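# Level a billiard table by packing under its legs

## Task

The pads beneath the billiard table's four legs differ in thickness. Use the packers to bring the table level so that it rests solidly on all four legs, with every foot that gets a packer sitting well on top of it.

## Robot and tools

Robots: four identical i2rt Big YAM arms, arm1 to arm4. Each has six joints, a right hand (index, middle, ring fingers and a thumb, 16 independent hinge motors) and a wrist camera. Base poses in the scene frame (m, quat wxyz), each foot facing its own +x: arm1 (0.661, -0.017, 0.748) facing +x; arm2 (0.023, 0.658, 0.792) facing about -y; arm3 (-0.651, -0.082, 0.824) facing about -x; arm4 (0.023, -0.655, 0.735) facing about +y. Tabletops under the arms sit at z=0.720. Reach is about 1.06 m from joint 1's axis.

Frame: one scene frame, origin on the floor, +z up, metres. Hand poses are [x, y, z, qw, qx, qy, qz] of the hand point. Hand point axes: +z runs along straight fingers toward the tips, +x across the palm away from the thumb, +y out of the palm face (palm at y=-0.062, back at y=-0.12). Finger knuckles at z=-0.017, straight tips about 0.14 m beyond. A rigid camera mast sticks out on the palm side near the wrist and can collide with things.

Cameras: arm1_cam_wrist to arm4_cam_wrist (fisheye, 672x504, looking toward the index knuckle, partly blocked by an open hand) and cam_high (fixed overhead near (0.03, 0.19, 2.07), looking down). Calibrations are approximate.

Tool move: optional keys arm1, arm2, arm3, arm4 (one object per robot; an omitted robot gets nothing new) and cameras (list of names or ["all"]; [] none; omitted means none after an action, all for an empty call). Each robot object may hold:
- joints: absolute targets by name. joint1_rad -2.879..2.879 (yaw about the foot, + counter-clockwise from above, 0 = along the foot's +x); joint2_rad 0..3.141 (shoulder, 0 = upper arm back and level, + raises then swings forward); joint3_rad 0..3.019 (elbow, 0 folded, + opens); joint4_rad -1.692..1.57 (hand pitch, + fingers up); joint5_rad -1.57..1.57 (hand sideways, + to the arm's right); joint6_rad -2.094..2.094 (roll, + clockwise seen from behind). Hand keys hand_<finger>_<hinge> take -1..1, a linear scale between the hinge's two stops: on each finger, lower numbers curl mcp/pip/dip toward the palm (straight at +0.75, +0.58, +0.70), abd straight at 0; thumb: cmc straight 0.71 (toward -1 swings it in front of the palm), axl 0.68, mcp 0.23, ipl 0.17. hand_current_limit (-1..1, maps to 0..550 mA, starts +0.4) and hand_speed (-0.96..1, set-point rate (n+1)/2 of 8.5 rad/s, starts -0.6) are settings. Omitted keys keep their goal.
- target: an absolute hand pose (7 numbers, scene frame). The hand follows a straight line from its current hand_target. When target is given, joints may contain only hand keys, otherwise refused.
- speed: top path speed, 0.002..0.5 m/s (default 0.25; rotation capped at twice that in rad/s); only valid with target.
- min_time_s: 0.1..8 s, least duration of that robot's arm joint motions.
All motions start together. Hand paths in one action finish together, taking 0.5..10 s; a single action lasts at most 15 s. The path is clipped each step to within 100 mm / 20 deg of the measured hand and solved by damped IK; expect errors of a centimetre or more, overshoot near full stretch, and wide swings for joint moves.

Tool wait: seconds 0..10, optional cameras. Nothing new commanded.
Tool zoom_image: camera name and region [x0, y0, x1, y1] in pixels of that camera's latest image, at most 504x504.
Tool finished_scene: scene number; ends the scene irreversibly, so the table must stay level and steady without the robots.

Results: each robot's joint_positions (arm joints in rad, hand on the -1..1 scale plus the two settings), hand and hand_target poses, Joint velocities ("within noise" when still), joint torques (N m, + toward larger joint values; joints 3 and 4 wrap at ±28), hand_state words per motor (moving, goal, blocked = resting short of goal and still pressing, overload = shut down), per-motor current in mA (+ pushes toward -1), hand_goal_* values. A line "move: arm1 done; arm2 time_out" summarizes. Status words: off_target (stopped short, may still push); time_out (arm keeps a nearby target and pushes; send reported positions to relax); not_followed (a safety check withheld it, e.g. "pose unreachable" or "joint command not followed"); limit_stop_at_motor_heat (resend). on_its_own lists uncommanded behaviour; "held at" is a target. Robots under "as last shown" were not commanded and show old values. The pictures line gives image order; images may lag the state. An empty move call returns full state, images and scene number.

Cautions: the scene keeps running while you think; arms hold the last command. A refused call cancels later move/wait/finished_scene calls in the same reply. Arms do not stop on contact; they push hard, which heats motors (MOTOR HOT line at 85 °C, arm drops at 100 °C with an OVER-TEMPERATURE FAULT). A finger motor at 495 mA or more for 5 s shuts off for 10 s. Never press two robots together or grip another robot's fingers; the clearance check can be late and ignores hands and cameras. Do not knock objects off the work area or onto the floor, drop parts from height, or slam into the table or other heavy fixed things. Loose objects may occasionally be nudged by outside pushes.

Each tool is called after "Request:" in YAML: its name, and indented under it one key for each argument.

## Session

Request:
move:

Scene clock: 0.00 s.
Joint torques (N m): no reading
Motor temperatures (°C): arm1=[36 36 27 25 34 27] | arm2=[27 24 27 29 34 32] | arm3=[36 30 27 27 25 26] | arm4=[36 25 24 27 25 31]
Heat: arm1: hottest joint1_rad 36 °C; arm2: hottest joint5_rad 34 °C; arm3: hottest joint1_rad 36 °C; arm4: hottest joint1_rad 36 °C.
Joint velocities: within noise
arm1.joint_positions: joint1_rad=+0.513 joint2_rad=+0.534 joint3_rad=+1.371 joint4_rad=-1.192 joint5_rad=-0.071 joint6_rad=+1.064 hand_index_mcp=+0.753 hand_index_abd=+0.000 hand_index_pip=+0.577 hand_index_dip=+0.696 hand_middle_mcp=+0.753 hand_middle_abd=+0.000 hand_middle_pip=+0.577 hand_middle_dip=+0.696 hand_ring_mcp=+0.753 hand_ring_abd=+0.000 hand_ring_pip=+0.577 hand_ring_dip=+0.696 hand_thumb_cmc=+0.714 hand_thumb_axl=+0.677 hand_thumb_mcp=+0.226 hand_thumb_ipl=+0.168 hand_current_limit=+0.400 hand_speed=-0.600
arm1.joint_status: not commanded
arm1.hand_state: goal,goal,goal,goal,goal,goal,goal,goal,goal,goal,goal,goal,goal,goal,goal,goal
arm1.index_mcp_current_ma: 0
arm1.index_abd_current_ma: 0
arm1.index_pip_current_ma: 0
arm1.index_dip_current_ma: 0
arm1.middle_mcp_current_ma: 0
arm1.middle_abd_current_ma: 0
arm1.middle_pip_current_ma: 0
arm1.middle_dip_current_ma: 0
arm1.ring_mcp_current_ma: 0
arm1.ring_abd_current_ma: 0
arm1.ring_pip_current_ma: 0
arm1.ring_dip_current_ma: 0
arm1.thumb_cmc_current_ma: 0
arm1.thumb_axl_current_ma: 0
arm1.thumb_mcp_current_ma: 0
arm1.thumb_ipl_current_ma: 0
arm1.hand_goal_index_mcp: 0.754
arm1.hand_goal_index_abd: 0.000
arm1.hand_goal_index_pip: 0.576
arm1.hand_goal_index_dip: 0.696
arm1.hand_goal_middle_mcp: 0.754
arm1.hand_goal_middle_abd: 0.000
arm1.hand_goal_middle_pip: 0.576
arm1.hand_goal_middle_dip: 0.696
arm1.hand_goal_ring_mcp: 0.754
arm1.hand_goal_ring_abd: 0.000
arm1.hand_goal_ring_pip: 0.576
arm1.hand_goal_ring_dip: 0.696
arm1.hand_goal_thumb_cmc: 0.714
arm1.hand_goal_thumb_axl: 0.678
arm1.hand_goal_thumb_mcp: 0.226
arm1.hand_goal_thumb_ipl: 0.168
arm1.hand: x=+0.4224 y=-0.0698 z=+1.3449 quat_wxyz=(-0.568, -0.417, +0.709, -0.025) (m; scene frame)
arm1.hand_target: x=+0.4259 y=-0.0679 z=+1.3535 quat_wxyz=(-0.577, -0.414, +0.704, -0.025) (m; scene frame)
arm1.hand_status: not commanded
arm2.joint_positions: joint1_rad=+0.818 joint2_rad=+0.629 joint3_rad=+1.352 joint4_rad=-1.444 joint5_rad=-0.034 joint6_rad=+1.107 hand_index_mcp=+0.753 hand_index_abd=+0.000 hand_index_pip=+0.577 hand_index_dip=+0.696 hand_middle_mcp=+0.753 hand_middle_abd=+0.000 hand_middle_pip=+0.577 hand_middle_dip=+0.696 hand_ring_mcp=+0.753 hand_ring_abd=+0.000 hand_ring_pip=+0.577 hand_ring_dip=+0.696 hand_thumb_cmc=+0.714 hand_thumb_axl=+0.677 hand_thumb_mcp=+0.226 hand_thumb_ipl=+0.168 hand_current_limit=+0.400 hand_speed=-0.600
arm2.joint_status: not commanded
arm2.hand_state: goal,goal,goal,goal,goal,goal,goal,goal,goal,goal,goal,goal,goal,goal,goal,goal
arm2.index_mcp_current_ma: 0
arm2.index_abd_current_ma: 0
arm2.index_pip_current_ma: 0
arm2.index_dip_current_ma: 0
arm2.middle_mcp_current_ma: 0
arm2.middle_abd_current_ma: 0
arm2.middle_pip_current_ma: 0
arm2.middle_dip_current_ma: 0
arm2.ring_mcp_current_ma: 0
arm2.ring_abd_current_ma: 0
arm2.ring_pip_current_ma: 0
arm2.ring_dip_current_ma: 0
arm2.thumb_cmc_current_ma: 0
arm2.thumb_axl_current_ma: 0
arm2.thumb_mcp_current_ma: 0
arm2.thumb_ipl_current_ma: 0
arm2.hand_goal_index_mcp: 0.754
arm2.hand_goal_index_abd: 0.000
arm2.hand_goal_index_pip: 0.576
arm2.hand_goal_index_dip: 0.696
arm2.hand_goal_middle_mcp: 0.754
arm2.hand_goal_middle_abd: 0.000
arm2.hand_goal_middle_pip: 0.576
arm2.hand_goal_middle_dip: 0.696
arm2.hand_goal_ring_mcp: 0.754
arm2.hand_goal_ring_abd: 0.000
arm2.hand_goal_ring_pip: 0.576
arm2.hand_goal_ring_dip: 0.696
arm2.hand_goal_thumb_cmc: 0.714
arm2.hand_goal_thumb_axl: 0.678
arm2.hand_goal_thumb_mcp: 0.226
arm2.hand_goal_thumb_ipl: 0.168
arm2.hand: x=+0.1359 y=+0.4338 z=+1.3030 quat_wxyz=(+0.228, +0.899, -0.133, +0.349) (m; scene frame)
arm2.hand_target: x=+0.1349 y=+0.4348 z=+1.3157 quat_wxyz=(+0.236, +0.893, -0.132, +0.360) (m; scene frame)
arm2.hand_status: not commanded
arm3.joint_positions: joint1_rad=+0.490 joint2_rad=+0.634 joint3_rad=+1.382 joint4_rad=-1.348 joint5_rad=-0.059 joint6_rad=+1.158 hand_index_mcp=+0.753 hand_index_abd=+0.000 hand_index_pip=+0.577 hand_index_dip=+0.696 hand_middle_mcp=+0.753 hand_middle_abd=+0.000 hand_middle_pip=+0.577 hand_middle_dip=+0.696 hand_ring_mcp=+0.753 hand_ring_abd=+0.000 hand_ring_pip=+0.577 hand_ring_dip=+0.696 hand_thumb_cmc=+0.714 hand_thumb_axl=+0.677 hand_thumb_mcp=+0.226 hand_thumb_ipl=+0.168 hand_current_limit=+0.400 hand_speed=-0.600
arm3.joint_status: not commanded
arm3.hand_state: goal,goal,goal,goal,goal,goal,goal,goal,goal,goal,goal,goal,goal,goal,goal,goal
arm3.index_mcp_current_ma: 0
arm3.index_abd_current_ma: 0
arm3.index_pip_current_ma: 0
arm3.index_dip_current_ma: 0
arm3.middle_mcp_current_ma: 0
arm3.middle_abd_current_ma: 0
arm3.middle_pip_current_ma: 0
arm3.middle_dip_current_ma: 0
arm3.ring_mcp_current_ma: 0
arm3.ring_abd_current_ma: 0
arm3.ring_pip_current_ma: 0
arm3.ring_dip_current_ma: 0
arm3.thumb_cmc_current_ma: 0
arm3.thumb_axl_current_ma: 0
arm3.thumb_mcp_current_ma: 0
arm3.thumb_ipl_current_ma: 0
arm3.hand_goal_index_mcp: 0.754
arm3.hand_goal_index_abd: 0.000
arm3.hand_goal_index_pip: 0.576
arm3.hand_goal_index_dip: 0.696
arm3.hand_goal_middle_mcp: 0.754
arm3.hand_goal_middle_abd: 0.000
arm3.hand_goal_middle_pip: 0.576
arm3.hand_goal_middle_dip: 0.696
arm3.hand_goal_ring_mcp: 0.754
arm3.hand_goal_ring_abd: 0.000
arm3.hand_goal_ring_pip: 0.576
arm3.hand_goal_ring_dip: 0.696
arm3.hand_goal_thumb_cmc: 0.714
arm3.hand_goal_thumb_axl: 0.678
arm3.hand_goal_thumb_mcp: 0.226
arm3.hand_goal_thumb_ipl: 0.168
arm3.hand: x=-0.3923 y=-0.0312 z=+1.3623 quat_wxyz=(-0.045, +0.789, +0.398, +0.466) (m; scene frame)
arm3.hand_target: x=-0.3943 y=-0.0323 z=+1.3719 quat_wxyz=(-0.046, +0.784, +0.396, +0.475) (m; scene frame)
arm3.hand_status: not commanded
arm4.joint_positions: joint1_rad=+0.826 joint2_rad=+0.637 joint3_rad=+1.519 joint4_rad=-1.366 joint5_rad=-0.053 joint6_rad=+1.119 hand_index_mcp=+0.753 hand_index_abd=+0.000 hand_index_pip=+0.577 hand_index_dip=+0.696 hand_middle_mcp=+0.753 hand_middle_abd=+0.000 hand_middle_pip=+0.577 hand_middle_dip=+0.696 hand_ring_mcp=+0.753 hand_ring_abd=+0.000 hand_ring_pip=+0.577 hand_ring_dip=+0.696 hand_thumb_cmc=+0.714 hand_thumb_axl=+0.677 hand_thumb_mcp=+0.226 hand_thumb_ipl=+0.168 hand_current_limit=+0.400 hand_speed=-0.600
arm4.joint_status: not commanded
arm4.hand_state: goal,goal,goal,goal,goal,goal,goal,goal,goal,goal,goal,goal,goal,goal,goal,goal
arm4.index_mcp_current_ma: 0
arm4.index_abd_current_ma: 0
arm4.index_pip_current_ma: 0
arm4.index_dip_current_ma: 0
arm4.middle_mcp_current_ma: 0
arm4.middle_abd_current_ma: 0
arm4.middle_pip_current_ma: 0
arm4.middle_dip_current_ma: 0
arm4.ring_mcp_current_ma: 0
arm4.ring_abd_current_ma: 0
arm4.ring_pip_current_ma: 0
arm4.ring_dip_current_ma: 0
arm4.thumb_cmc_current_ma: 0
arm4.thumb_axl_current_ma: 0
arm4.thumb_mcp_current_ma: 0
arm4.thumb_ipl_current_ma: 0
arm4.hand_goal_index_mcp: 0.754
arm4.hand_goal_index_abd: 0.000
arm4.hand_goal_index_pip: 0.576
arm4.hand_goal_index_dip: 0.696
arm4.hand_goal_middle_mcp: 0.754
arm4.hand_goal_middle_abd: 0.000
arm4.hand_goal_middle_pip: 0.576
arm4.hand_goal_middle_dip: 0.696
arm4.hand_goal_ring_mcp: 0.754
arm4.hand_goal_ring_abd: 0.000
arm4.hand_goal_ring_pip: 0.576
arm4.hand_goal_ring_dip: 0.696
arm4.hand_goal_thumb_cmc: 0.714
arm4.hand_goal_thumb_axl: 0.678
arm4.hand_goal_thumb_mcp: 0.226
arm4.hand_goal_thumb_ipl: 0.168
arm4.hand: x=-0.1043 y=-0.4475 z=+1.3385 quat_wxyz=(-0.447, +0.090, +0.851, +0.262) (m; scene frame)
arm4.hand_target: x=-0.1018 y=-0.4496 z=+1.3465 quat_wxyz=(-0.454, +0.090, +0.846, +0.266) (m; scene frame)
arm4.hand_status: not commanded
pictures: arm1_cam_wrist, arm2_cam_wrist, arm3_cam_wrist, arm4_cam_wrist, cam_high

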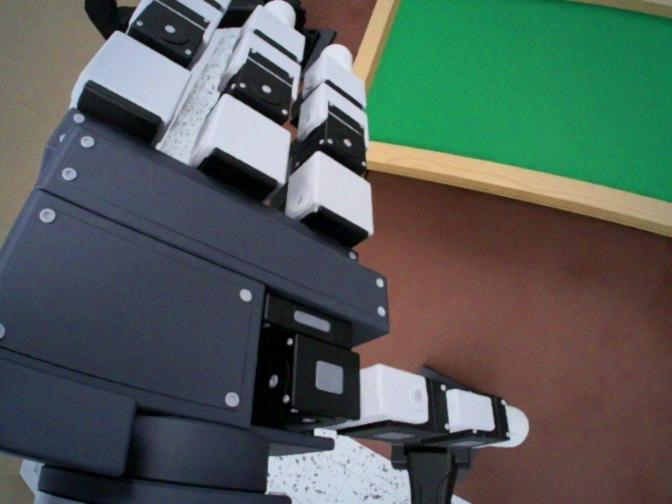

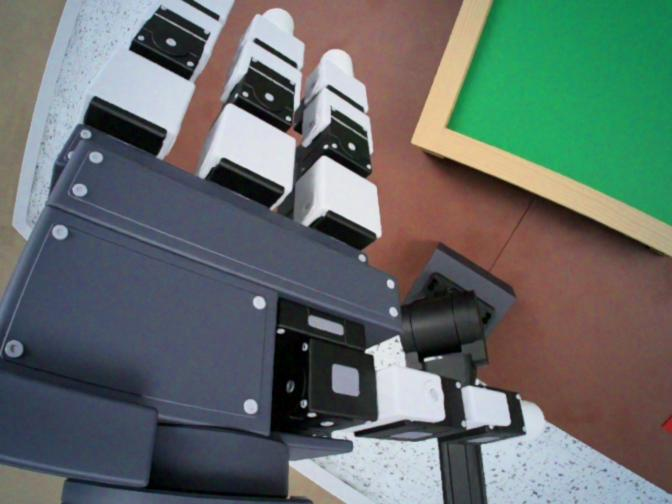

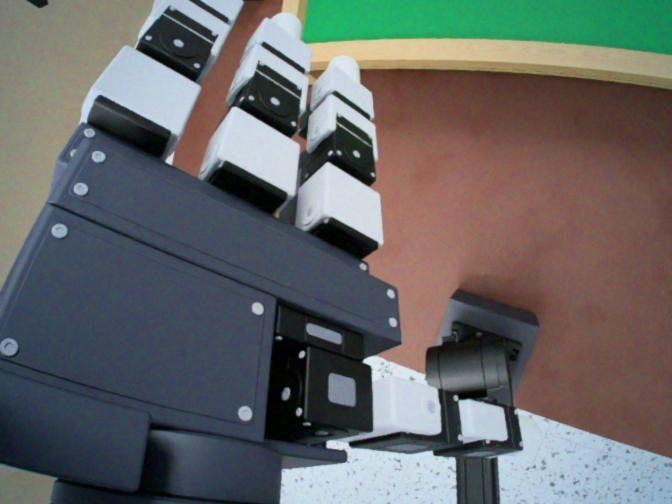

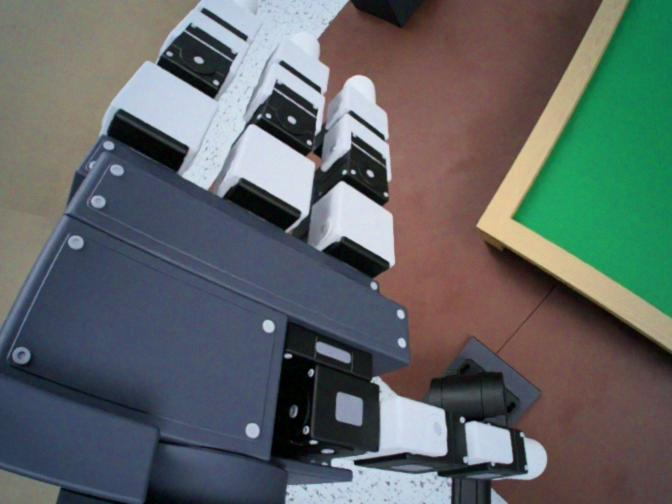

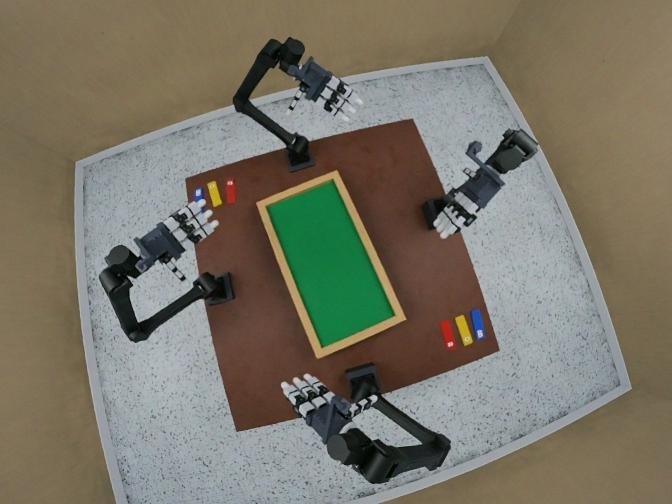

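Request:
zoom_image:
  camera: "cam_high"
  region: [420, 290, 510, 360]

Request:
zoom_image:
  camera: "cam_high"
  region: [180, 160, 270, 230]

Request:
zoom_image:
  camera: "cam_high"
  region: [240, 160, 420, 370]

Scaled by 5.600 from the camera's 672x504 image, which has a finer 960x720 frame.

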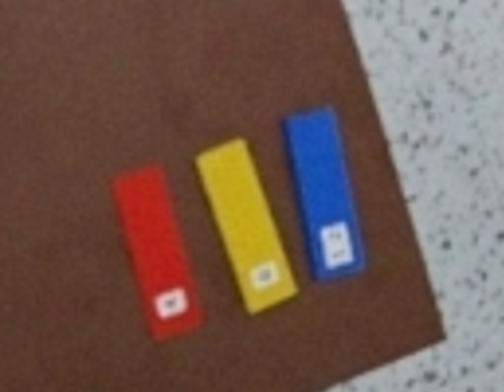

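Scaled by 5.600 from the camera's 672x504 image, which has a finer 960x720 frame.

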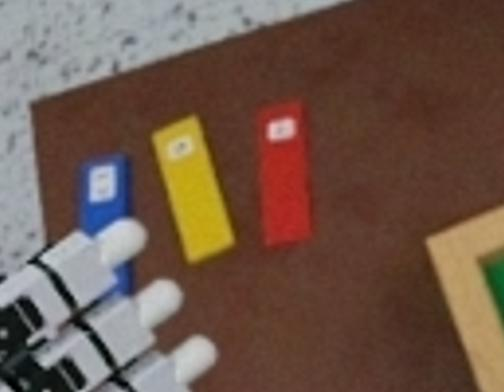

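Scaled by 2.400 from the camera's 672x504 image, which has a finer 960x720 frame.

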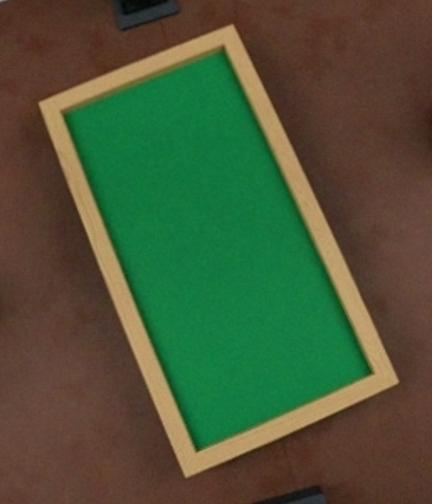

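Request:
move:
  arm4: {"joints": {"joint1_rad": -1.46}, "min_time_s": 3}
  arm2: {"joints": {"joint1_rad": -1.4}, "min_time_s": 3}
  cameras: ["arm2_cam_wrist", "arm4_cam_wrist", "cam_high"]

Scene clock: 53.40 s.
Joint torques (N m): arm1=[0.91 3.14 7.39 2.44 0.06 -0.13] | arm2=[0.56 0.91 8.32 1.98 0.03 0.03] | arm3=[-1.85 1.03 10.14 1.46 0.01 -0.09] | arm4=[-1.55 1.96 8.64 2.61 -0.07 -0.09]
Motor temperatures (°C): arm1=[35 35 30 25 32 27] | arm2=[27 24 32 29 32 31] | arm3=[35 30 30 27 25 26] | arm4=[36 25 26 27 24 30]
Heat: arm1: hottest joint1_rad 35 °C; arm2: hottest joint3_rad 32 °C; arm3: hottest joint1_rad 35 °C; arm4: hottest joint1_rad 36 °C.
move: arm2 done; arm4 done
Joint velocities: within noise
arm1, arm3: as last shown
arm1.joint_positions: joint1_rad=+0.513 joint2_rad=+0.534 joint3_rad=+1.371 joint4_rad=-1.192 joint5_rad=-0.071 joint6_rad=+1.064 hand_index_mcp=+0.755 hand_index_abd=+0.001 hand_index_pip=+0.577 hand_index_dip=+0.696 hand_middle_mcp=+0.755 hand_middle_abd=+0.001 hand_middle_pip=+0.577 hand_middle_dip=+0.696 hand_ring_mcp=+0.755 hand_ring_abd=+0.001 hand_ring_pip=+0.577 hand_ring_dip=+0.696 hand_thumb_cmc=+0.715 hand_thumb_axl=+0.677 hand_thumb_mcp=+0.226 hand_thumb_ipl=+0.168 hand_current_limit=+0.400 hand_speed=-0.600
arm1.index_mcp_current_ma: 5
arm1.index_abd_current_ma: 2
arm1.index_pip_current_ma: 3
arm1.middle_mcp_current_ma: 6
arm1.middle_abd_current_ma: 2
arm1.middle_pip_current_ma: 3
arm1.ring_mcp_current_ma: 5
arm1.ring_abd_current_ma: 2
arm1.ring_pip_current_ma: 3
arm1.thumb_cmc_current_ma: 4
arm1.thumb_axl_current_ma: -3
arm1.thumb_mcp_current_ma: -1
arm1.thumb_ipl_current_ma: -1
arm2.joint_positions: joint1_rad=-1.392 joint2_rad=+0.629 joint3_rad=+1.352 joint4_rad=-1.444 joint5_rad=-0.034 joint6_rad=+1.107 hand_index_mcp=+0.755 hand_index_abd=+0.000 hand_index_pip=+0.577 hand_index_dip=+0.696 hand_middle_mcp=+0.755 hand_middle_abd=+0.000 hand_middle_pip=+0.577 hand_middle_dip=+0.696 hand_ring_mcp=+0.755 hand_ring_abd=+0.000 hand_ring_pip=+0.577 hand_ring_dip=+0.696 hand_thumb_cmc=+0.714 hand_thumb_axl=+0.677 hand_thumb_mcp=+0.225 hand_thumb_ipl=+0.168 hand_current_limit=+0.400 hand_speed=-0.600
arm2.joint_status: all done
arm2.hand_state: goal,goal,goal,goal,goal,goal,goal,goal,goal,goal,goal,goal,goal,goal,goal,goal
arm2.index_mcp_current_ma: 2
arm2.index_abd_current_ma: 0
arm2.index_pip_current_ma: 2
arm2.index_dip_current_ma: 0
arm2.middle_mcp_current_ma: 2
arm2.middle_abd_current_ma: 0
arm2.middle_pip_current_ma: 2
arm2.middle_dip_current_ma: 0
arm2.ring_mcp_current_ma: 2
arm2.ring_abd_current_ma: 0
arm2.ring_pip_current_ma: 2
arm2.ring_dip_current_ma: 0
arm2.thumb_cmc_current_ma: 1
arm2.thumb_axl_current_ma: -2
arm2.thumb_mcp_current_ma: -3
arm2.thumb_ipl_current_ma: -1
arm2.hand_goal_index_mcp: 0.754
arm2.hand_goal_index_abd: 0.000
arm2.hand_goal_index_pip: 0.576
arm2.hand_goal_index_dip: 0.696
arm2.hand_goal_middle_mcp: 0.754
arm2.hand_goal_middle_abd: 0.000
arm2.hand_goal_middle_pip: 0.576
arm2.hand_goal_middle_dip: 0.696
arm2.hand_goal_ring_mcp: 0.754
arm2.hand_goal_ring_abd: 0.000
arm2.hand_goal_ring_pip: 0.576
arm2.hand_goal_ring_dip: 0.696
arm2.hand_goal_thumb_cmc: 0.714
arm2.hand_goal_thumb_axl: 0.678
arm2.hand_goal_thumb_mcp: 0.226
arm2.hand_goal_thumb_ipl: 0.168
arm2.hand: x=-0.2326 y=+0.7017 z=+1.2986 quat_wxyz=(+0.407, +0.285, -0.867, -0.044) (m; scene frame)
arm2.hand_target: x=-0.2310 y=+0.7040 z=+1.3114 quat_wxyz=(+0.420, +0.280, -0.862, -0.048) (m; scene frame)
arm2.hand_status: not commanded
arm3.joint_positions: joint1_rad=+0.490 joint2_rad=+0.634 joint3_rad=+1.382 joint4_rad=-1.348 joint5_rad=-0.059 joint6_rad=+1.158 hand_index_mcp=+0.754 hand_index_abd=+0.000 hand_index_pip=+0.577 hand_index_dip=+0.696 hand_middle_mcp=+0.754 hand_middle_abd=+0.000 hand_middle_pip=+0.577 hand_middle_dip=+0.696 hand_ring_mcp=+0.754 hand_ring_abd=+0.000 hand_ring_pip=+0.577 hand_ring_dip=+0.696 hand_thumb_cmc=+0.714 hand_thumb_axl=+0.677 hand_thumb_mcp=+0.226 hand_thumb_ipl=+0.168 hand_current_limit=+0.400 hand_speed=-0.600
arm4.joint_positions: joint1_rad=-1.444 joint2_rad=+0.637 joint3_rad=+1.519 joint4_rad=-1.366 joint5_rad=-0.053 joint6_rad=+1.119 hand_index_mcp=+0.756 hand_index_abd=+0.001 hand_index_pip=+0.577 hand_index_dip=+0.696 hand_middle_mcp=+0.755 hand_middle_abd=+0.001 hand_middle_pip=+0.577 hand_middle_dip=+0.696 hand_ring_mcp=+0.756 hand_ring_abd=+0.001 hand_ring_pip=+0.577 hand_ring_dip=+0.696 hand_thumb_cmc=+0.715 hand_thumb_axl=+0.677 hand_thumb_mcp=+0.226 hand_thumb_ipl=+0.168 hand_current_limit=+0.400 hand_speed=-0.600
arm4.joint_status: all done
arm4.hand_state: goal,goal,goal,goal,goal,goal,goal,goal,goal,goal,goal,goal,goal,goal,goal,goal
arm4.index_mcp_current_ma: 6
arm4.index_abd_current_ma: 3
arm4.index_pip_current_ma: 3
arm4.index_dip_current_ma: 0
arm4.middle_mcp_current_ma: 6
arm4.middle_abd_current_ma: 2
arm4.middle_pip_current_ma: 3
arm4.middle_dip_current_ma: 0
arm4.ring_mcp_current_ma: 7
arm4.ring_abd_current_ma: 3
arm4.ring_pip_current_ma: 3
arm4.ring_dip_current_ma: 0
arm4.thumb_cmc_current_ma: 2
arm4.thumb_axl_current_ma: -3
arm4.thumb_mcp_current_ma: -1
arm4.thumb_ipl_current_ma: -1
arm4.hand_goal_index_mcp: 0.754
arm4.hand_goal_index_abd: 0.000
arm4.hand_goal_index_pip: 0.576
arm4.hand_goal_index_dip: 0.696
arm4.hand_goal_middle_mcp: 0.754
arm4.hand_goal_middle_abd: 0.000
arm4.hand_goal_middle_pip: 0.576
arm4.hand_goal_middle_dip: 0.696
arm4.hand_goal_ring_mcp: 0.754
arm4.hand_goal_ring_abd: 0.000
arm4.hand_goal_ring_pip: 0.576
arm4.hand_goal_ring_dip: 0.696
arm4.hand_goal_thumb_cmc: 0.714
arm4.hand_goal_thumb_axl: 0.678
arm4.hand_goal_thumb_mcp: 0.226
arm4.hand_goal_thumb_ipl: 0.168
arm4.hand: x=+0.2648 y=-0.6912 z=+1.3378 quat_wxyz=(+0.048, +0.810, +0.277, +0.515) (m; scene frame)
arm4.hand_target: x=+0.2609 y=-0.6957 z=+1.3458 quat_wxyz=(+0.054, +0.807, +0.269, +0.522) (m; scene frame)
arm4.hand_status: not commanded
pictures: arm2_cam_wrist, arm4_cam_wrist, cam_high
camera_calibration:
arm2_cam_wrist: T_world_to_cam=[[0.128653, 0.939186, -0.318398, -0.186641], [0.98064, -0.0726898, 0.181827, -0.0278105], [0.147625, -0.335627, -0.930355, 1.59561], [0, 0, 0, 1]] pos_world=[-0.184268, 0.708799, 1.43012]
arm4_cam_wrist: T_world_to_cam=[[0.0365071, -0.898503, -0.437448, -0.00581461], [-0.993134, 0.016064, -0.115877, 0.366436], [0.111143, 0.438674, -0.891747, 1.58445], [0, 0, 0, 1]] pos_world=[0.188033, -0.706168, 1.45284]

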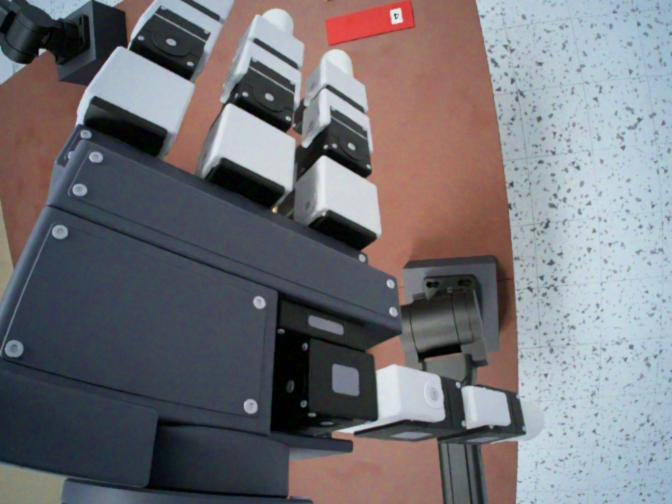

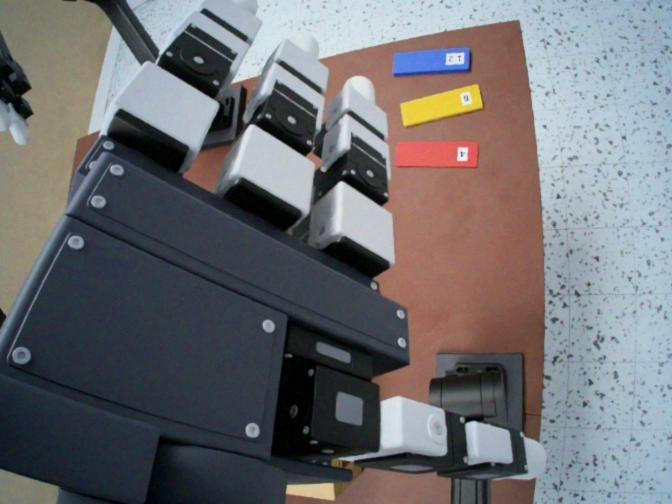

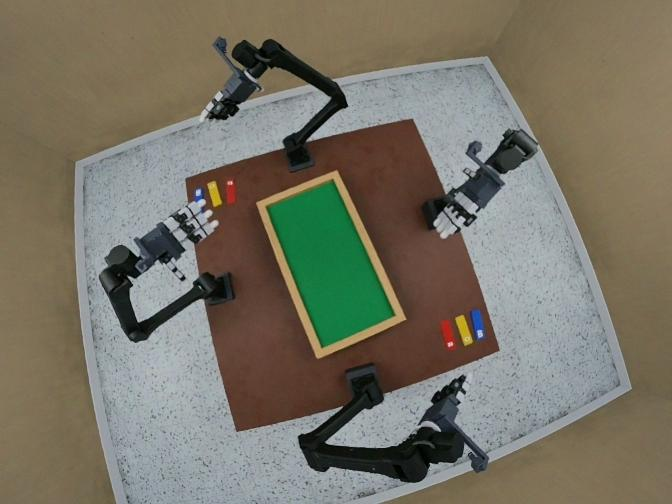

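Request:
zoom_image:
  camera: "arm4_cam_wrist"
  region: [380, 30, 500, 180]

Request:
zoom_image:
  camera: "arm2_cam_wrist"
  region: [310, 0, 460, 80]

Scaled by 3.360 from the camera's 672x504 image, which has a finer 960x720 frame.

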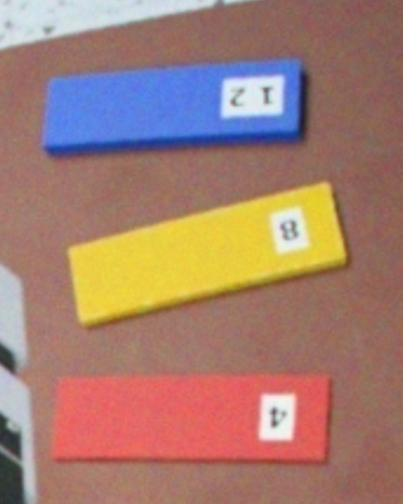

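Scaled by 3.360 from the camera's 672x504 image, which has a finer 960x720 frame.

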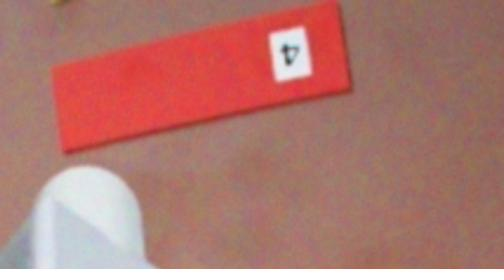

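Request:
move:
  arm1: {"target": [0.47, -0.337, 0.95, 0.6555, 0.7061, -0.0371, -0.2651], "speed": 0.15}
  arm3: {"target": [-0.47, 0.337, 0.95, 0.2651, 0.0371, 0.7061, 0.6555], "speed": 0.15}
  cameras: ["arm1_cam_wrist", "arm3_cam_wrist", "cam_high"]

Scene clock: 96.73 s.
Joint torques (N m): arm1=[-0.15 -4.37 2.43 3.23 -0.11 -0.21] | arm2=[0.5 0.79 8.36 1.96 0.03 0.04] | arm3=[-2.96 -9.29 2.1 2.4 -0.13 -0.14] | arm4=[-1.61 1.96 8.64 2.61 -0.08 -0.09]
Motor temperatures (°C): arm1=[34 35 30 25 31 26] | arm2=[27 24 33 28 31 30] | arm3=[35 30 31 27 25 26] | arm4=[35 25 27 27 24 29]
Heat: arm1: hottest joint2_rad 35 °C; arm2: hottest joint3_rad 33 °C; arm3: hottest joint1_rad 35 °C; arm4: hottest joint1_rad 35 °C.
move: arm1 off_target; arm3 off_target
Joint velocities: within noise
arm1.joint_positions: joint1_rad=+0.933 joint2_rad=+1.659 joint3_rad=+0.082 joint4_rad=+1.551 joint5_rad=-0.217 joint6_rad=-0.319 hand_index_mcp=+0.760 hand_index_abd=+0.001 hand_index_pip=+0.577 hand_index_dip=+0.696 hand_middle_mcp=+0.761 hand_middle_abd=+0.001 hand_middle_pip=+0.577 hand_middle_dip=+0.696 hand_ring_mcp=+0.761 hand_ring_abd=+0.001 hand_ring_pip=+0.577 hand_ring_dip=+0.696 hand_thumb_cmc=+0.720 hand_thumb_axl=+0.677 hand_thumb_mcp=+0.226 hand_thumb_ipl=+0.168 hand_current_limit=+0.400 hand_speed=-0.600
arm1.joint_status: not commanded
arm1.hand_state: goal,goal,goal,goal,goal,goal,goal,goal,goal,goal,goal,goal,goal,goal,goal,goal
arm1.index_mcp_current_ma: 28
arm1.index_abd_current_ma: 2
arm1.index_pip_current_ma: 3
arm1.index_dip_current_ma: 0
arm1.middle_mcp_current_ma: 32
arm1.middle_abd_current_ma: 2
arm1.middle_pip_current_ma: 3
arm1.middle_dip_current_ma: 0
arm1.ring_mcp_current_ma: 28
arm1.ring_abd_current_ma: 2
arm1.ring_pip_current_ma: 3
arm1.ring_dip_current_ma: 0
arm1.thumb_cmc_current_ma: 24
arm1.thumb_axl_current_ma: -3
arm1.thumb_mcp_current_ma: -1
arm1.thumb_ipl_current_ma: -1
arm1.hand_goal_index_mcp: 0.754
arm1.hand_goal_index_abd: 0.000
arm1.hand_goal_index_pip: 0.576
arm1.hand_goal_index_dip: 0.696
arm1.hand_goal_middle_mcp: 0.754
arm1.hand_goal_middle_abd: 0.000
arm1.hand_goal_middle_pip: 0.576
arm1.hand_goal_middle_dip: 0.696
arm1.hand_goal_ring_mcp: 0.754
arm1.hand_goal_ring_abd: 0.000
arm1.hand_goal_ring_pip: 0.576
arm1.hand_goal_ring_dip: 0.696
arm1.hand_goal_thumb_cmc: 0.714
arm1.hand_goal_thumb_axl: 0.678
arm1.hand_goal_thumb_mcp: 0.226
arm1.hand_goal_thumb_ipl: 0.168
arm1.hand: x=+0.4738 y=-0.3359 z=+0.9467 quat_wxyz=(-0.648, -0.718, +0.041, +0.253) (m; scene frame)
arm1.hand_target: x=+0.4700 y=-0.3370 z=+0.9504 quat_wxyz=(-0.651, -0.710, +0.037, +0.264) (m; scene frame)
arm1.hand_status: off_target (0.005 m and 2.1 deg from the pose sent, 0.479 m and 93.3 deg at the start; a joint's target at an end of its range on 21 of 212 steps)
arm2, arm4: as last shown
arm3.joint_positions: joint1_rad=+1.172 joint2_rad=+1.980 joint3_rad=+0.311 joint4_rad=+1.546 joint5_rad=+0.034 joint6_rad=-0.320 hand_index_mcp=+0.762 hand_index_abd=+0.001 hand_index_pip=+0.577 hand_index_dip=+0.696 hand_middle_mcp=+0.761 hand_middle_abd=+0.001 hand_middle_pip=+0.577 hand_middle_dip=+0.696 hand_ring_mcp=+0.762 hand_ring_abd=+0.001 hand_ring_pip=+0.577 hand_ring_dip=+0.696 hand_thumb_cmc=+0.721 hand_thumb_axl=+0.677 hand_thumb_mcp=+0.226 hand_thumb_ipl=+0.168 hand_current_limit=+0.400 hand_speed=-0.600
arm3.joint_status: not commanded
arm3.hand_state: goal,goal,goal,goal,goal,goal,goal,goal,goal,goal,goal,goal,goal,goal,goal,goal
arm3.index_mcp_current_ma: 4
arm3.index_abd_current_ma: 0
arm3.index_pip_current_ma: 0
arm3.index_dip_current_ma: 0
arm3.middle_mcp_current_ma: 4
arm3.middle_abd_current_ma: 0
arm3.middle_pip_current_ma: 0
arm3.middle_dip_current_ma: 0
arm3.ring_mcp_current_ma: 4
arm3.ring_abd_current_ma: 0
arm3.ring_pip_current_ma: 0
arm3.ring_dip_current_ma: 0
arm3.thumb_cmc_current_ma: 4
arm3.thumb_axl_current_ma: 0
arm3.thumb_mcp_current_ma: 0
arm3.thumb_ipl_current_ma: 0
arm3.hand_goal_index_mcp: 0.754
arm3.hand_goal_index_abd: 0.000
arm3.hand_goal_index_pip: 0.576
arm3.hand_goal_index_dip: 0.696
arm3.hand_goal_middle_mcp: 0.754
arm3.hand_goal_middle_abd: 0.000
arm3.hand_goal_middle_pip: 0.576
arm3.hand_goal_middle_dip: 0.696
arm3.hand_goal_ring_mcp: 0.754
arm3.hand_goal_ring_abd: 0.000
arm3.hand_goal_ring_pip: 0.576
arm3.hand_goal_ring_dip: 0.696
arm3.hand_goal_thumb_cmc: 0.714
arm3.hand_goal_thumb_axl: 0.678
arm3.hand_goal_thumb_mcp: 0.226
arm3.hand_goal_thumb_ipl: 0.168
arm3.hand: x=-0.4742 y=+0.3361 z=+0.9525 quat_wxyz=(+0.245, +0.040, +0.747, +0.616) (m; scene frame)
arm3.hand_target: x=-0.4699 y=+0.3373 z=+0.9506 quat_wxyz=(+0.251, +0.039, +0.744, +0.618) (m; scene frame)
arm3.hand_status: off_target (0.005 m and 6.9 deg from the pose sent, 0.558 m and 105.7 deg at the start; a joint's target at an end of its range on 49 of 212 steps)
arm4.hand_target: x=+0.2609 y=-0.6956 z=+1.3458 quat_wxyz=(+0.054, +0.807, +0.269, +0.522) (m; scene frame)
pictures: arm1_cam_wrist, arm3_cam_wrist, cam_high
camera_calibration:
arm1_cam_wrist: T_world_to_cam=[[-0.490046, 0.189667, 0.850812, -0.477949], [-0.0899616, 0.959826, -0.265784, 0.544243], [-0.867042, -0.206787, -0.453296, 0.885734], [0, 0, 0, 1]] pos_world=[0.582712, -0.248569, 0.952796]
arm3_cam_wrist: T_world_to_cam=[[0.537432, -0.12027, 0.834687, -0.464407], [0.0995982, -0.973798, -0.204443, 0.501802], [0.837405, 0.193008, -0.511372, 0.941723], [0, 0, 0, 1]] pos_world=[-0.588995, 0.25104, 0.971795]

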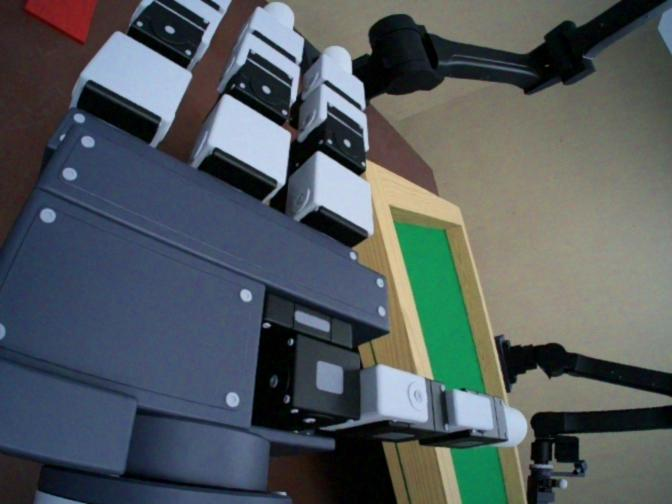

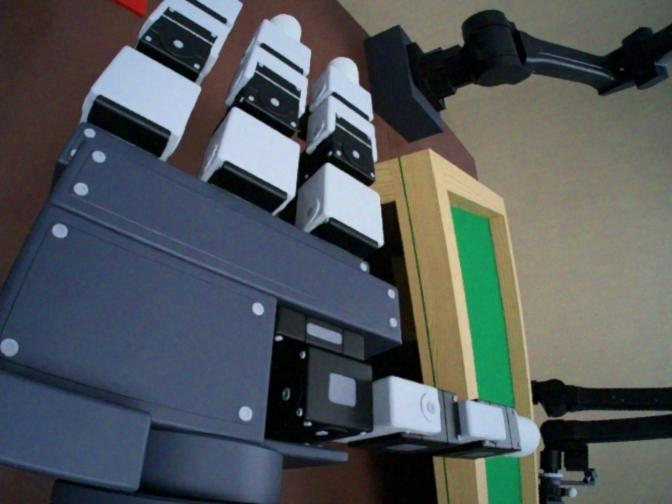

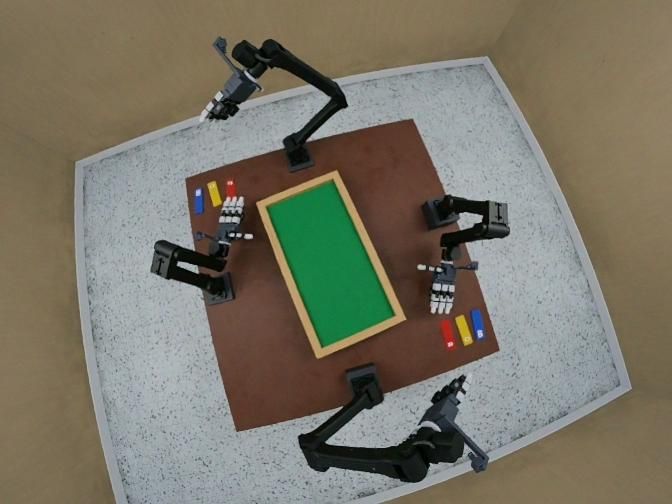

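Request:
zoom_image:
  camera: "arm1_cam_wrist"
  region: [340, 140, 560, 360]

Request:
zoom_image:
  camera: "arm3_cam_wrist"
  region: [340, 140, 560, 360]

Scaled by 2.291 from the camera's 672x504 image, which has a finer 960x720 frame.

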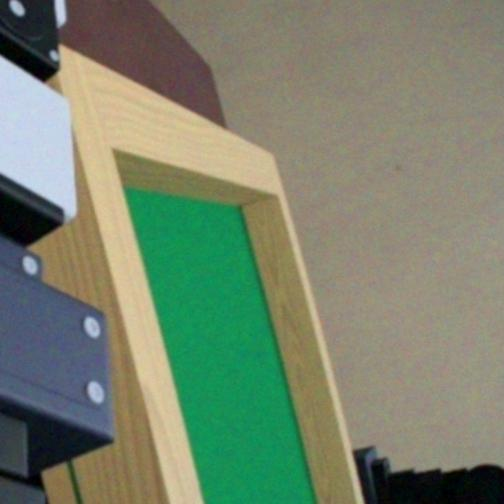

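Scaled by 2.291 from the camera's 672x504 image, which has a finer 960x720 frame.

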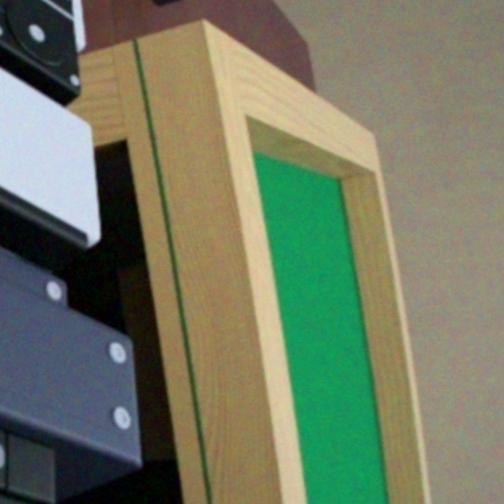

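Request:
move:
  arm1: {"target": [0.385, -0.307, 0.895, 0.6964, 0.6124, -0.3536, 0.1228], "speed": 0.1, "joints": {"hand_thumb_mcp": 0.95, "hand_thumb_ipl": 0.5, "hand_thumb_cmc": 0.9}}
  arm3: {"target": [-0.385, 0.307, 0.895, -0.1228, 0.3536, 0.6124, 0.6964], "speed": 0.1, "joints": {"hand_thumb_mcp": 0.95, "hand_thumb_ipl": 0.5, "hand_thumb_cmc": 0.9}}
  cameras: ["arm1_cam_wrist", "arm3_cam_wrist", "cam_high"]

Scene clock: 190.17 s.
Joint torques (N m): arm1=[-0.09 -4.89 1.92 3.12 -0.09 -0.01] | arm2=[0.38 0.85 8.35 2 0.03 0.04] | arm3=[-2.9 -10.11 1.74 2.4 0.02 0.01] | arm4=[-1.55 1.96 8.64 2.61 -0.07 -0.09]
Motor temperatures (°C): arm1=[34 34 27 25 29 26] | arm2=[26 24 34 28 29 28] | arm3=[34 31 28 27 25 26] | arm4=[35 25 28 27 24 28]
Heat: arm1: hottest joint1_rad 34 °C; arm2: hottest joint3_rad 34 °C; arm3: hottest joint1_rad 34 °C; arm4: hottest joint1_rad 35 °C.
move: arm1 off_target; arm3 off_target
Joint velocities: within noise
arm1.joint_positions: joint1_rad=+0.808 joint2_rad=+1.728 joint3_rad=+0.112 joint4_rad=+1.551 joint5_rad=-0.432 joint6_rad=+0.677 hand_index_mcp=+0.760 hand_index_abd=+0.001 hand_index_pip=+0.577 hand_index_dip=+0.696 hand_middle_mcp=+0.761 hand_middle_abd=+0.001 hand_middle_pip=+0.577 hand_middle_dip=+0.696 hand_ring_mcp=+0.761 hand_ring_abd=+0.001 hand_ring_pip=+0.577 hand_ring_dip=+0.696 hand_thumb_cmc=+0.906 hand_thumb_axl=+0.676 hand_thumb_mcp=+0.948 hand_thumb_ipl=+0.498 hand_current_limit=+0.400 hand_speed=-0.600
arm1.joint_status: all done
arm1.hand_state: goal,goal,goal,goal,goal,goal,goal,goal,goal,goal,goal,goal,goal,goal,goal,goal
arm1.index_mcp_current_ma: 28
arm1.index_abd_current_ma: 2
arm1.index_pip_current_ma: 3
arm1.index_dip_current_ma: 0
arm1.middle_mcp_current_ma: 32
arm1.middle_abd_current_ma: 2
arm1.middle_pip_current_ma: 3
arm1.middle_dip_current_ma: 0
arm1.ring_mcp_current_ma: 28
arm1.ring_abd_current_ma: 2
arm1.ring_pip_current_ma: 3
arm1.ring_dip_current_ma: 0
arm1.thumb_cmc_current_ma: 23
arm1.thumb_axl_current_ma: -8
arm1.thumb_mcp_current_ma: -9
arm1.thumb_ipl_current_ma: -10
arm1.hand_goal_index_mcp: 0.754
arm1.hand_goal_index_abd: 0.000
arm1.hand_goal_index_pip: 0.576
arm1.hand_goal_index_dip: 0.696
arm1.hand_goal_middle_mcp: 0.754
arm1.hand_goal_middle_abd: 0.000
arm1.hand_goal_middle_pip: 0.576
arm1.hand_goal_middle_dip: 0.696
arm1.hand_goal_ring_mcp: 0.754
arm1.hand_goal_ring_abd: 0.000
arm1.hand_goal_ring_pip: 0.576
arm1.hand_goal_ring_dip: 0.696
arm1.hand_goal_thumb_cmc: 0.900
arm1.hand_goal_thumb_axl: 0.678
arm1.hand_goal_thumb_mcp: 0.950
arm1.hand_goal_thumb_ipl: 0.500
arm1.hand: x=+0.3904 y=-0.3073 z=+0.8928 quat_wxyz=(-0.672, -0.634, +0.363, -0.123) (m; scene frame)
arm1.hand_target: x=+0.3849 y=-0.3071 z=+0.8957 quat_wxyz=(-0.679, -0.626, +0.364, -0.123) (m; scene frame)
arm1.hand_status: off_target (0.006 m and 3.9 deg from the pose sent, 0.107 m and 58.2 deg at the start; a joint's target at an end of its range on 179 of 180 steps)
arm2, arm4: as last shown
arm3.joint_positions: joint1_rad=+1.076 joint2_rad=+2.034 joint3_rad=+0.342 joint4_rad=+1.546 joint5_rad=-0.148 joint6_rad=+0.688 hand_index_mcp=+0.762 hand_index_abd=+0.001 hand_index_pip=+0.577 hand_index_dip=+0.696 hand_middle_mcp=+0.761 hand_middle_abd=+0.001 hand_middle_pip=+0.577 hand_middle_dip=+0.696 hand_ring_mcp=+0.762 hand_ring_abd=+0.001 hand_ring_pip=+0.577 hand_ring_dip=+0.696 hand_thumb_cmc=+0.907 hand_thumb_axl=+0.676 hand_thumb_mcp=+0.948 hand_thumb_ipl=+0.498 hand_current_limit=+0.400 hand_speed=-0.600
arm3.joint_status: all done
arm3.hand_state: goal,goal,goal,goal,goal,goal,goal,goal,goal,goal,goal,goal,goal,goal,goal,goal
arm3.index_mcp_current_ma: 4
arm3.index_abd_current_ma: 0
arm3.index_pip_current_ma: 0
arm3.index_dip_current_ma: 0
arm3.middle_mcp_current_ma: 4
arm3.middle_abd_current_ma: 0
arm3.middle_pip_current_ma: 0
arm3.middle_dip_current_ma: 0
arm3.ring_mcp_current_ma: 4
arm3.ring_abd_current_ma: 0
arm3.ring_pip_current_ma: 0
arm3.ring_dip_current_ma: 0
arm3.thumb_cmc_current_ma: 3
arm3.thumb_axl_current_ma: -1
arm3.thumb_mcp_current_ma: -1
arm3.thumb_ipl_current_ma: -1
arm3.hand_goal_index_mcp: 0.754
arm3.hand_goal_index_abd: 0.000
arm3.hand_goal_index_pip: 0.576
arm3.hand_goal_index_dip: 0.696
arm3.hand_goal_middle_mcp: 0.754
arm3.hand_goal_middle_abd: 0.000
arm3.hand_goal_middle_pip: 0.576
arm3.hand_goal_middle_dip: 0.696
arm3.hand_goal_ring_mcp: 0.754
arm3.hand_goal_ring_abd: 0.000
arm3.hand_goal_ring_pip: 0.576
arm3.hand_goal_ring_dip: 0.696
arm3.hand_goal_thumb_cmc: 0.900
arm3.hand_goal_thumb_axl: 0.678
arm3.hand_goal_thumb_mcp: 0.950
arm3.hand_goal_thumb_ipl: 0.500
arm3.hand: x=-0.3899 y=+0.3076 z=+0.8982 quat_wxyz=(-0.119, +0.380, +0.653, +0.644) (m; scene frame)
arm3.hand_target: x=-0.3848 y=+0.3073 z=+0.8955 quat_wxyz=(-0.119, +0.384, +0.647, +0.648) (m; scene frame)
arm3.hand_status: off_target (0.006 m and 8.2 deg from the pose sent, 0.110 m and 58.8 deg at the start; a joint's target at an end of its range on 180 of 180 steps)
pictures: arm1_cam_wrist, arm3_cam_wrist, cam_high
camera_calibration:
arm1_cam_wrist: T_world_to_cam=[[-0.944118, 0.329607, 0.000724846, 0.500881], [0.283709, 0.813764, -0.507245, 0.519705], [-0.167781, -0.478694, -0.861801, 0.803073], [0, 0, 0, 1]] pos_world=[0.460187, -0.203585, 0.955344]
arm3_cam_wrist: T_world_to_cam=[[0.944116, -0.327999, -0.0326004, 0.53361], [-0.305171, -0.832439, -0.462511, 0.484975], [0.124565, 0.446613, -0.886014, 0.829491], [0, 0, 0, 1]] pos_world=[-0.459114, 0.208274, 0.976643]

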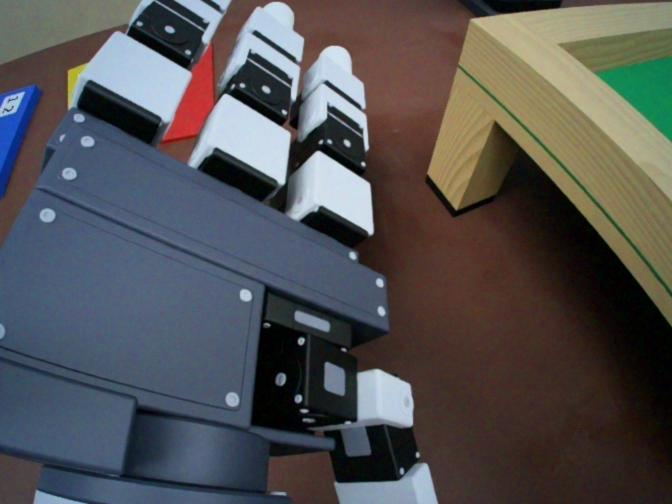

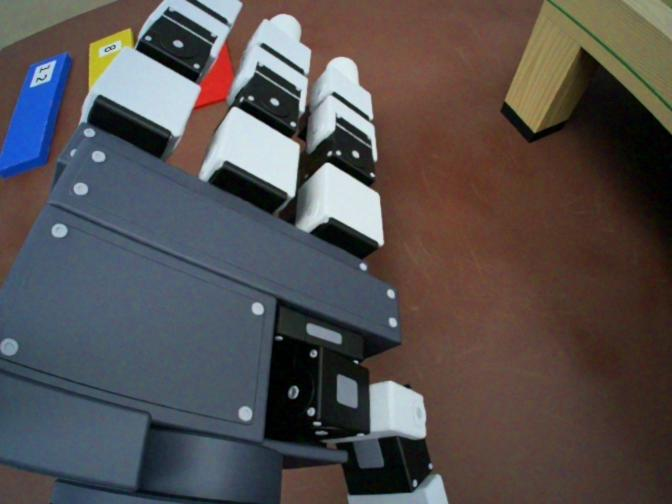

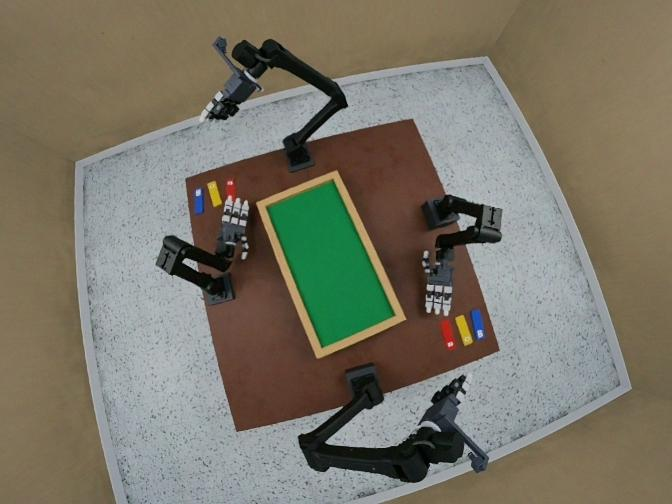

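Request:
zoom_image:
  camera: "arm1_cam_wrist"
  region: [410, 150, 530, 230]

Request:
zoom_image:
  camera: "arm3_cam_wrist"
  region: [480, 70, 600, 150]

Scaled by 4.200 from the camera's 672x504 image, which has a finer 960x720 frame.

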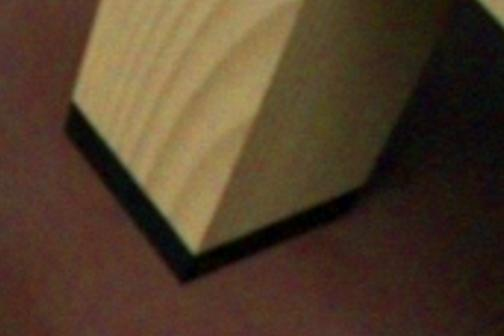

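Scaled by 4.200 from the camera's 672x504 image, which has a finer 960x720 frame.

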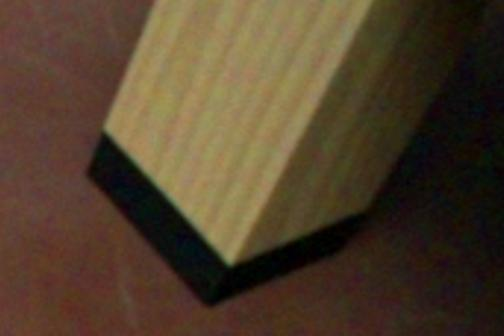

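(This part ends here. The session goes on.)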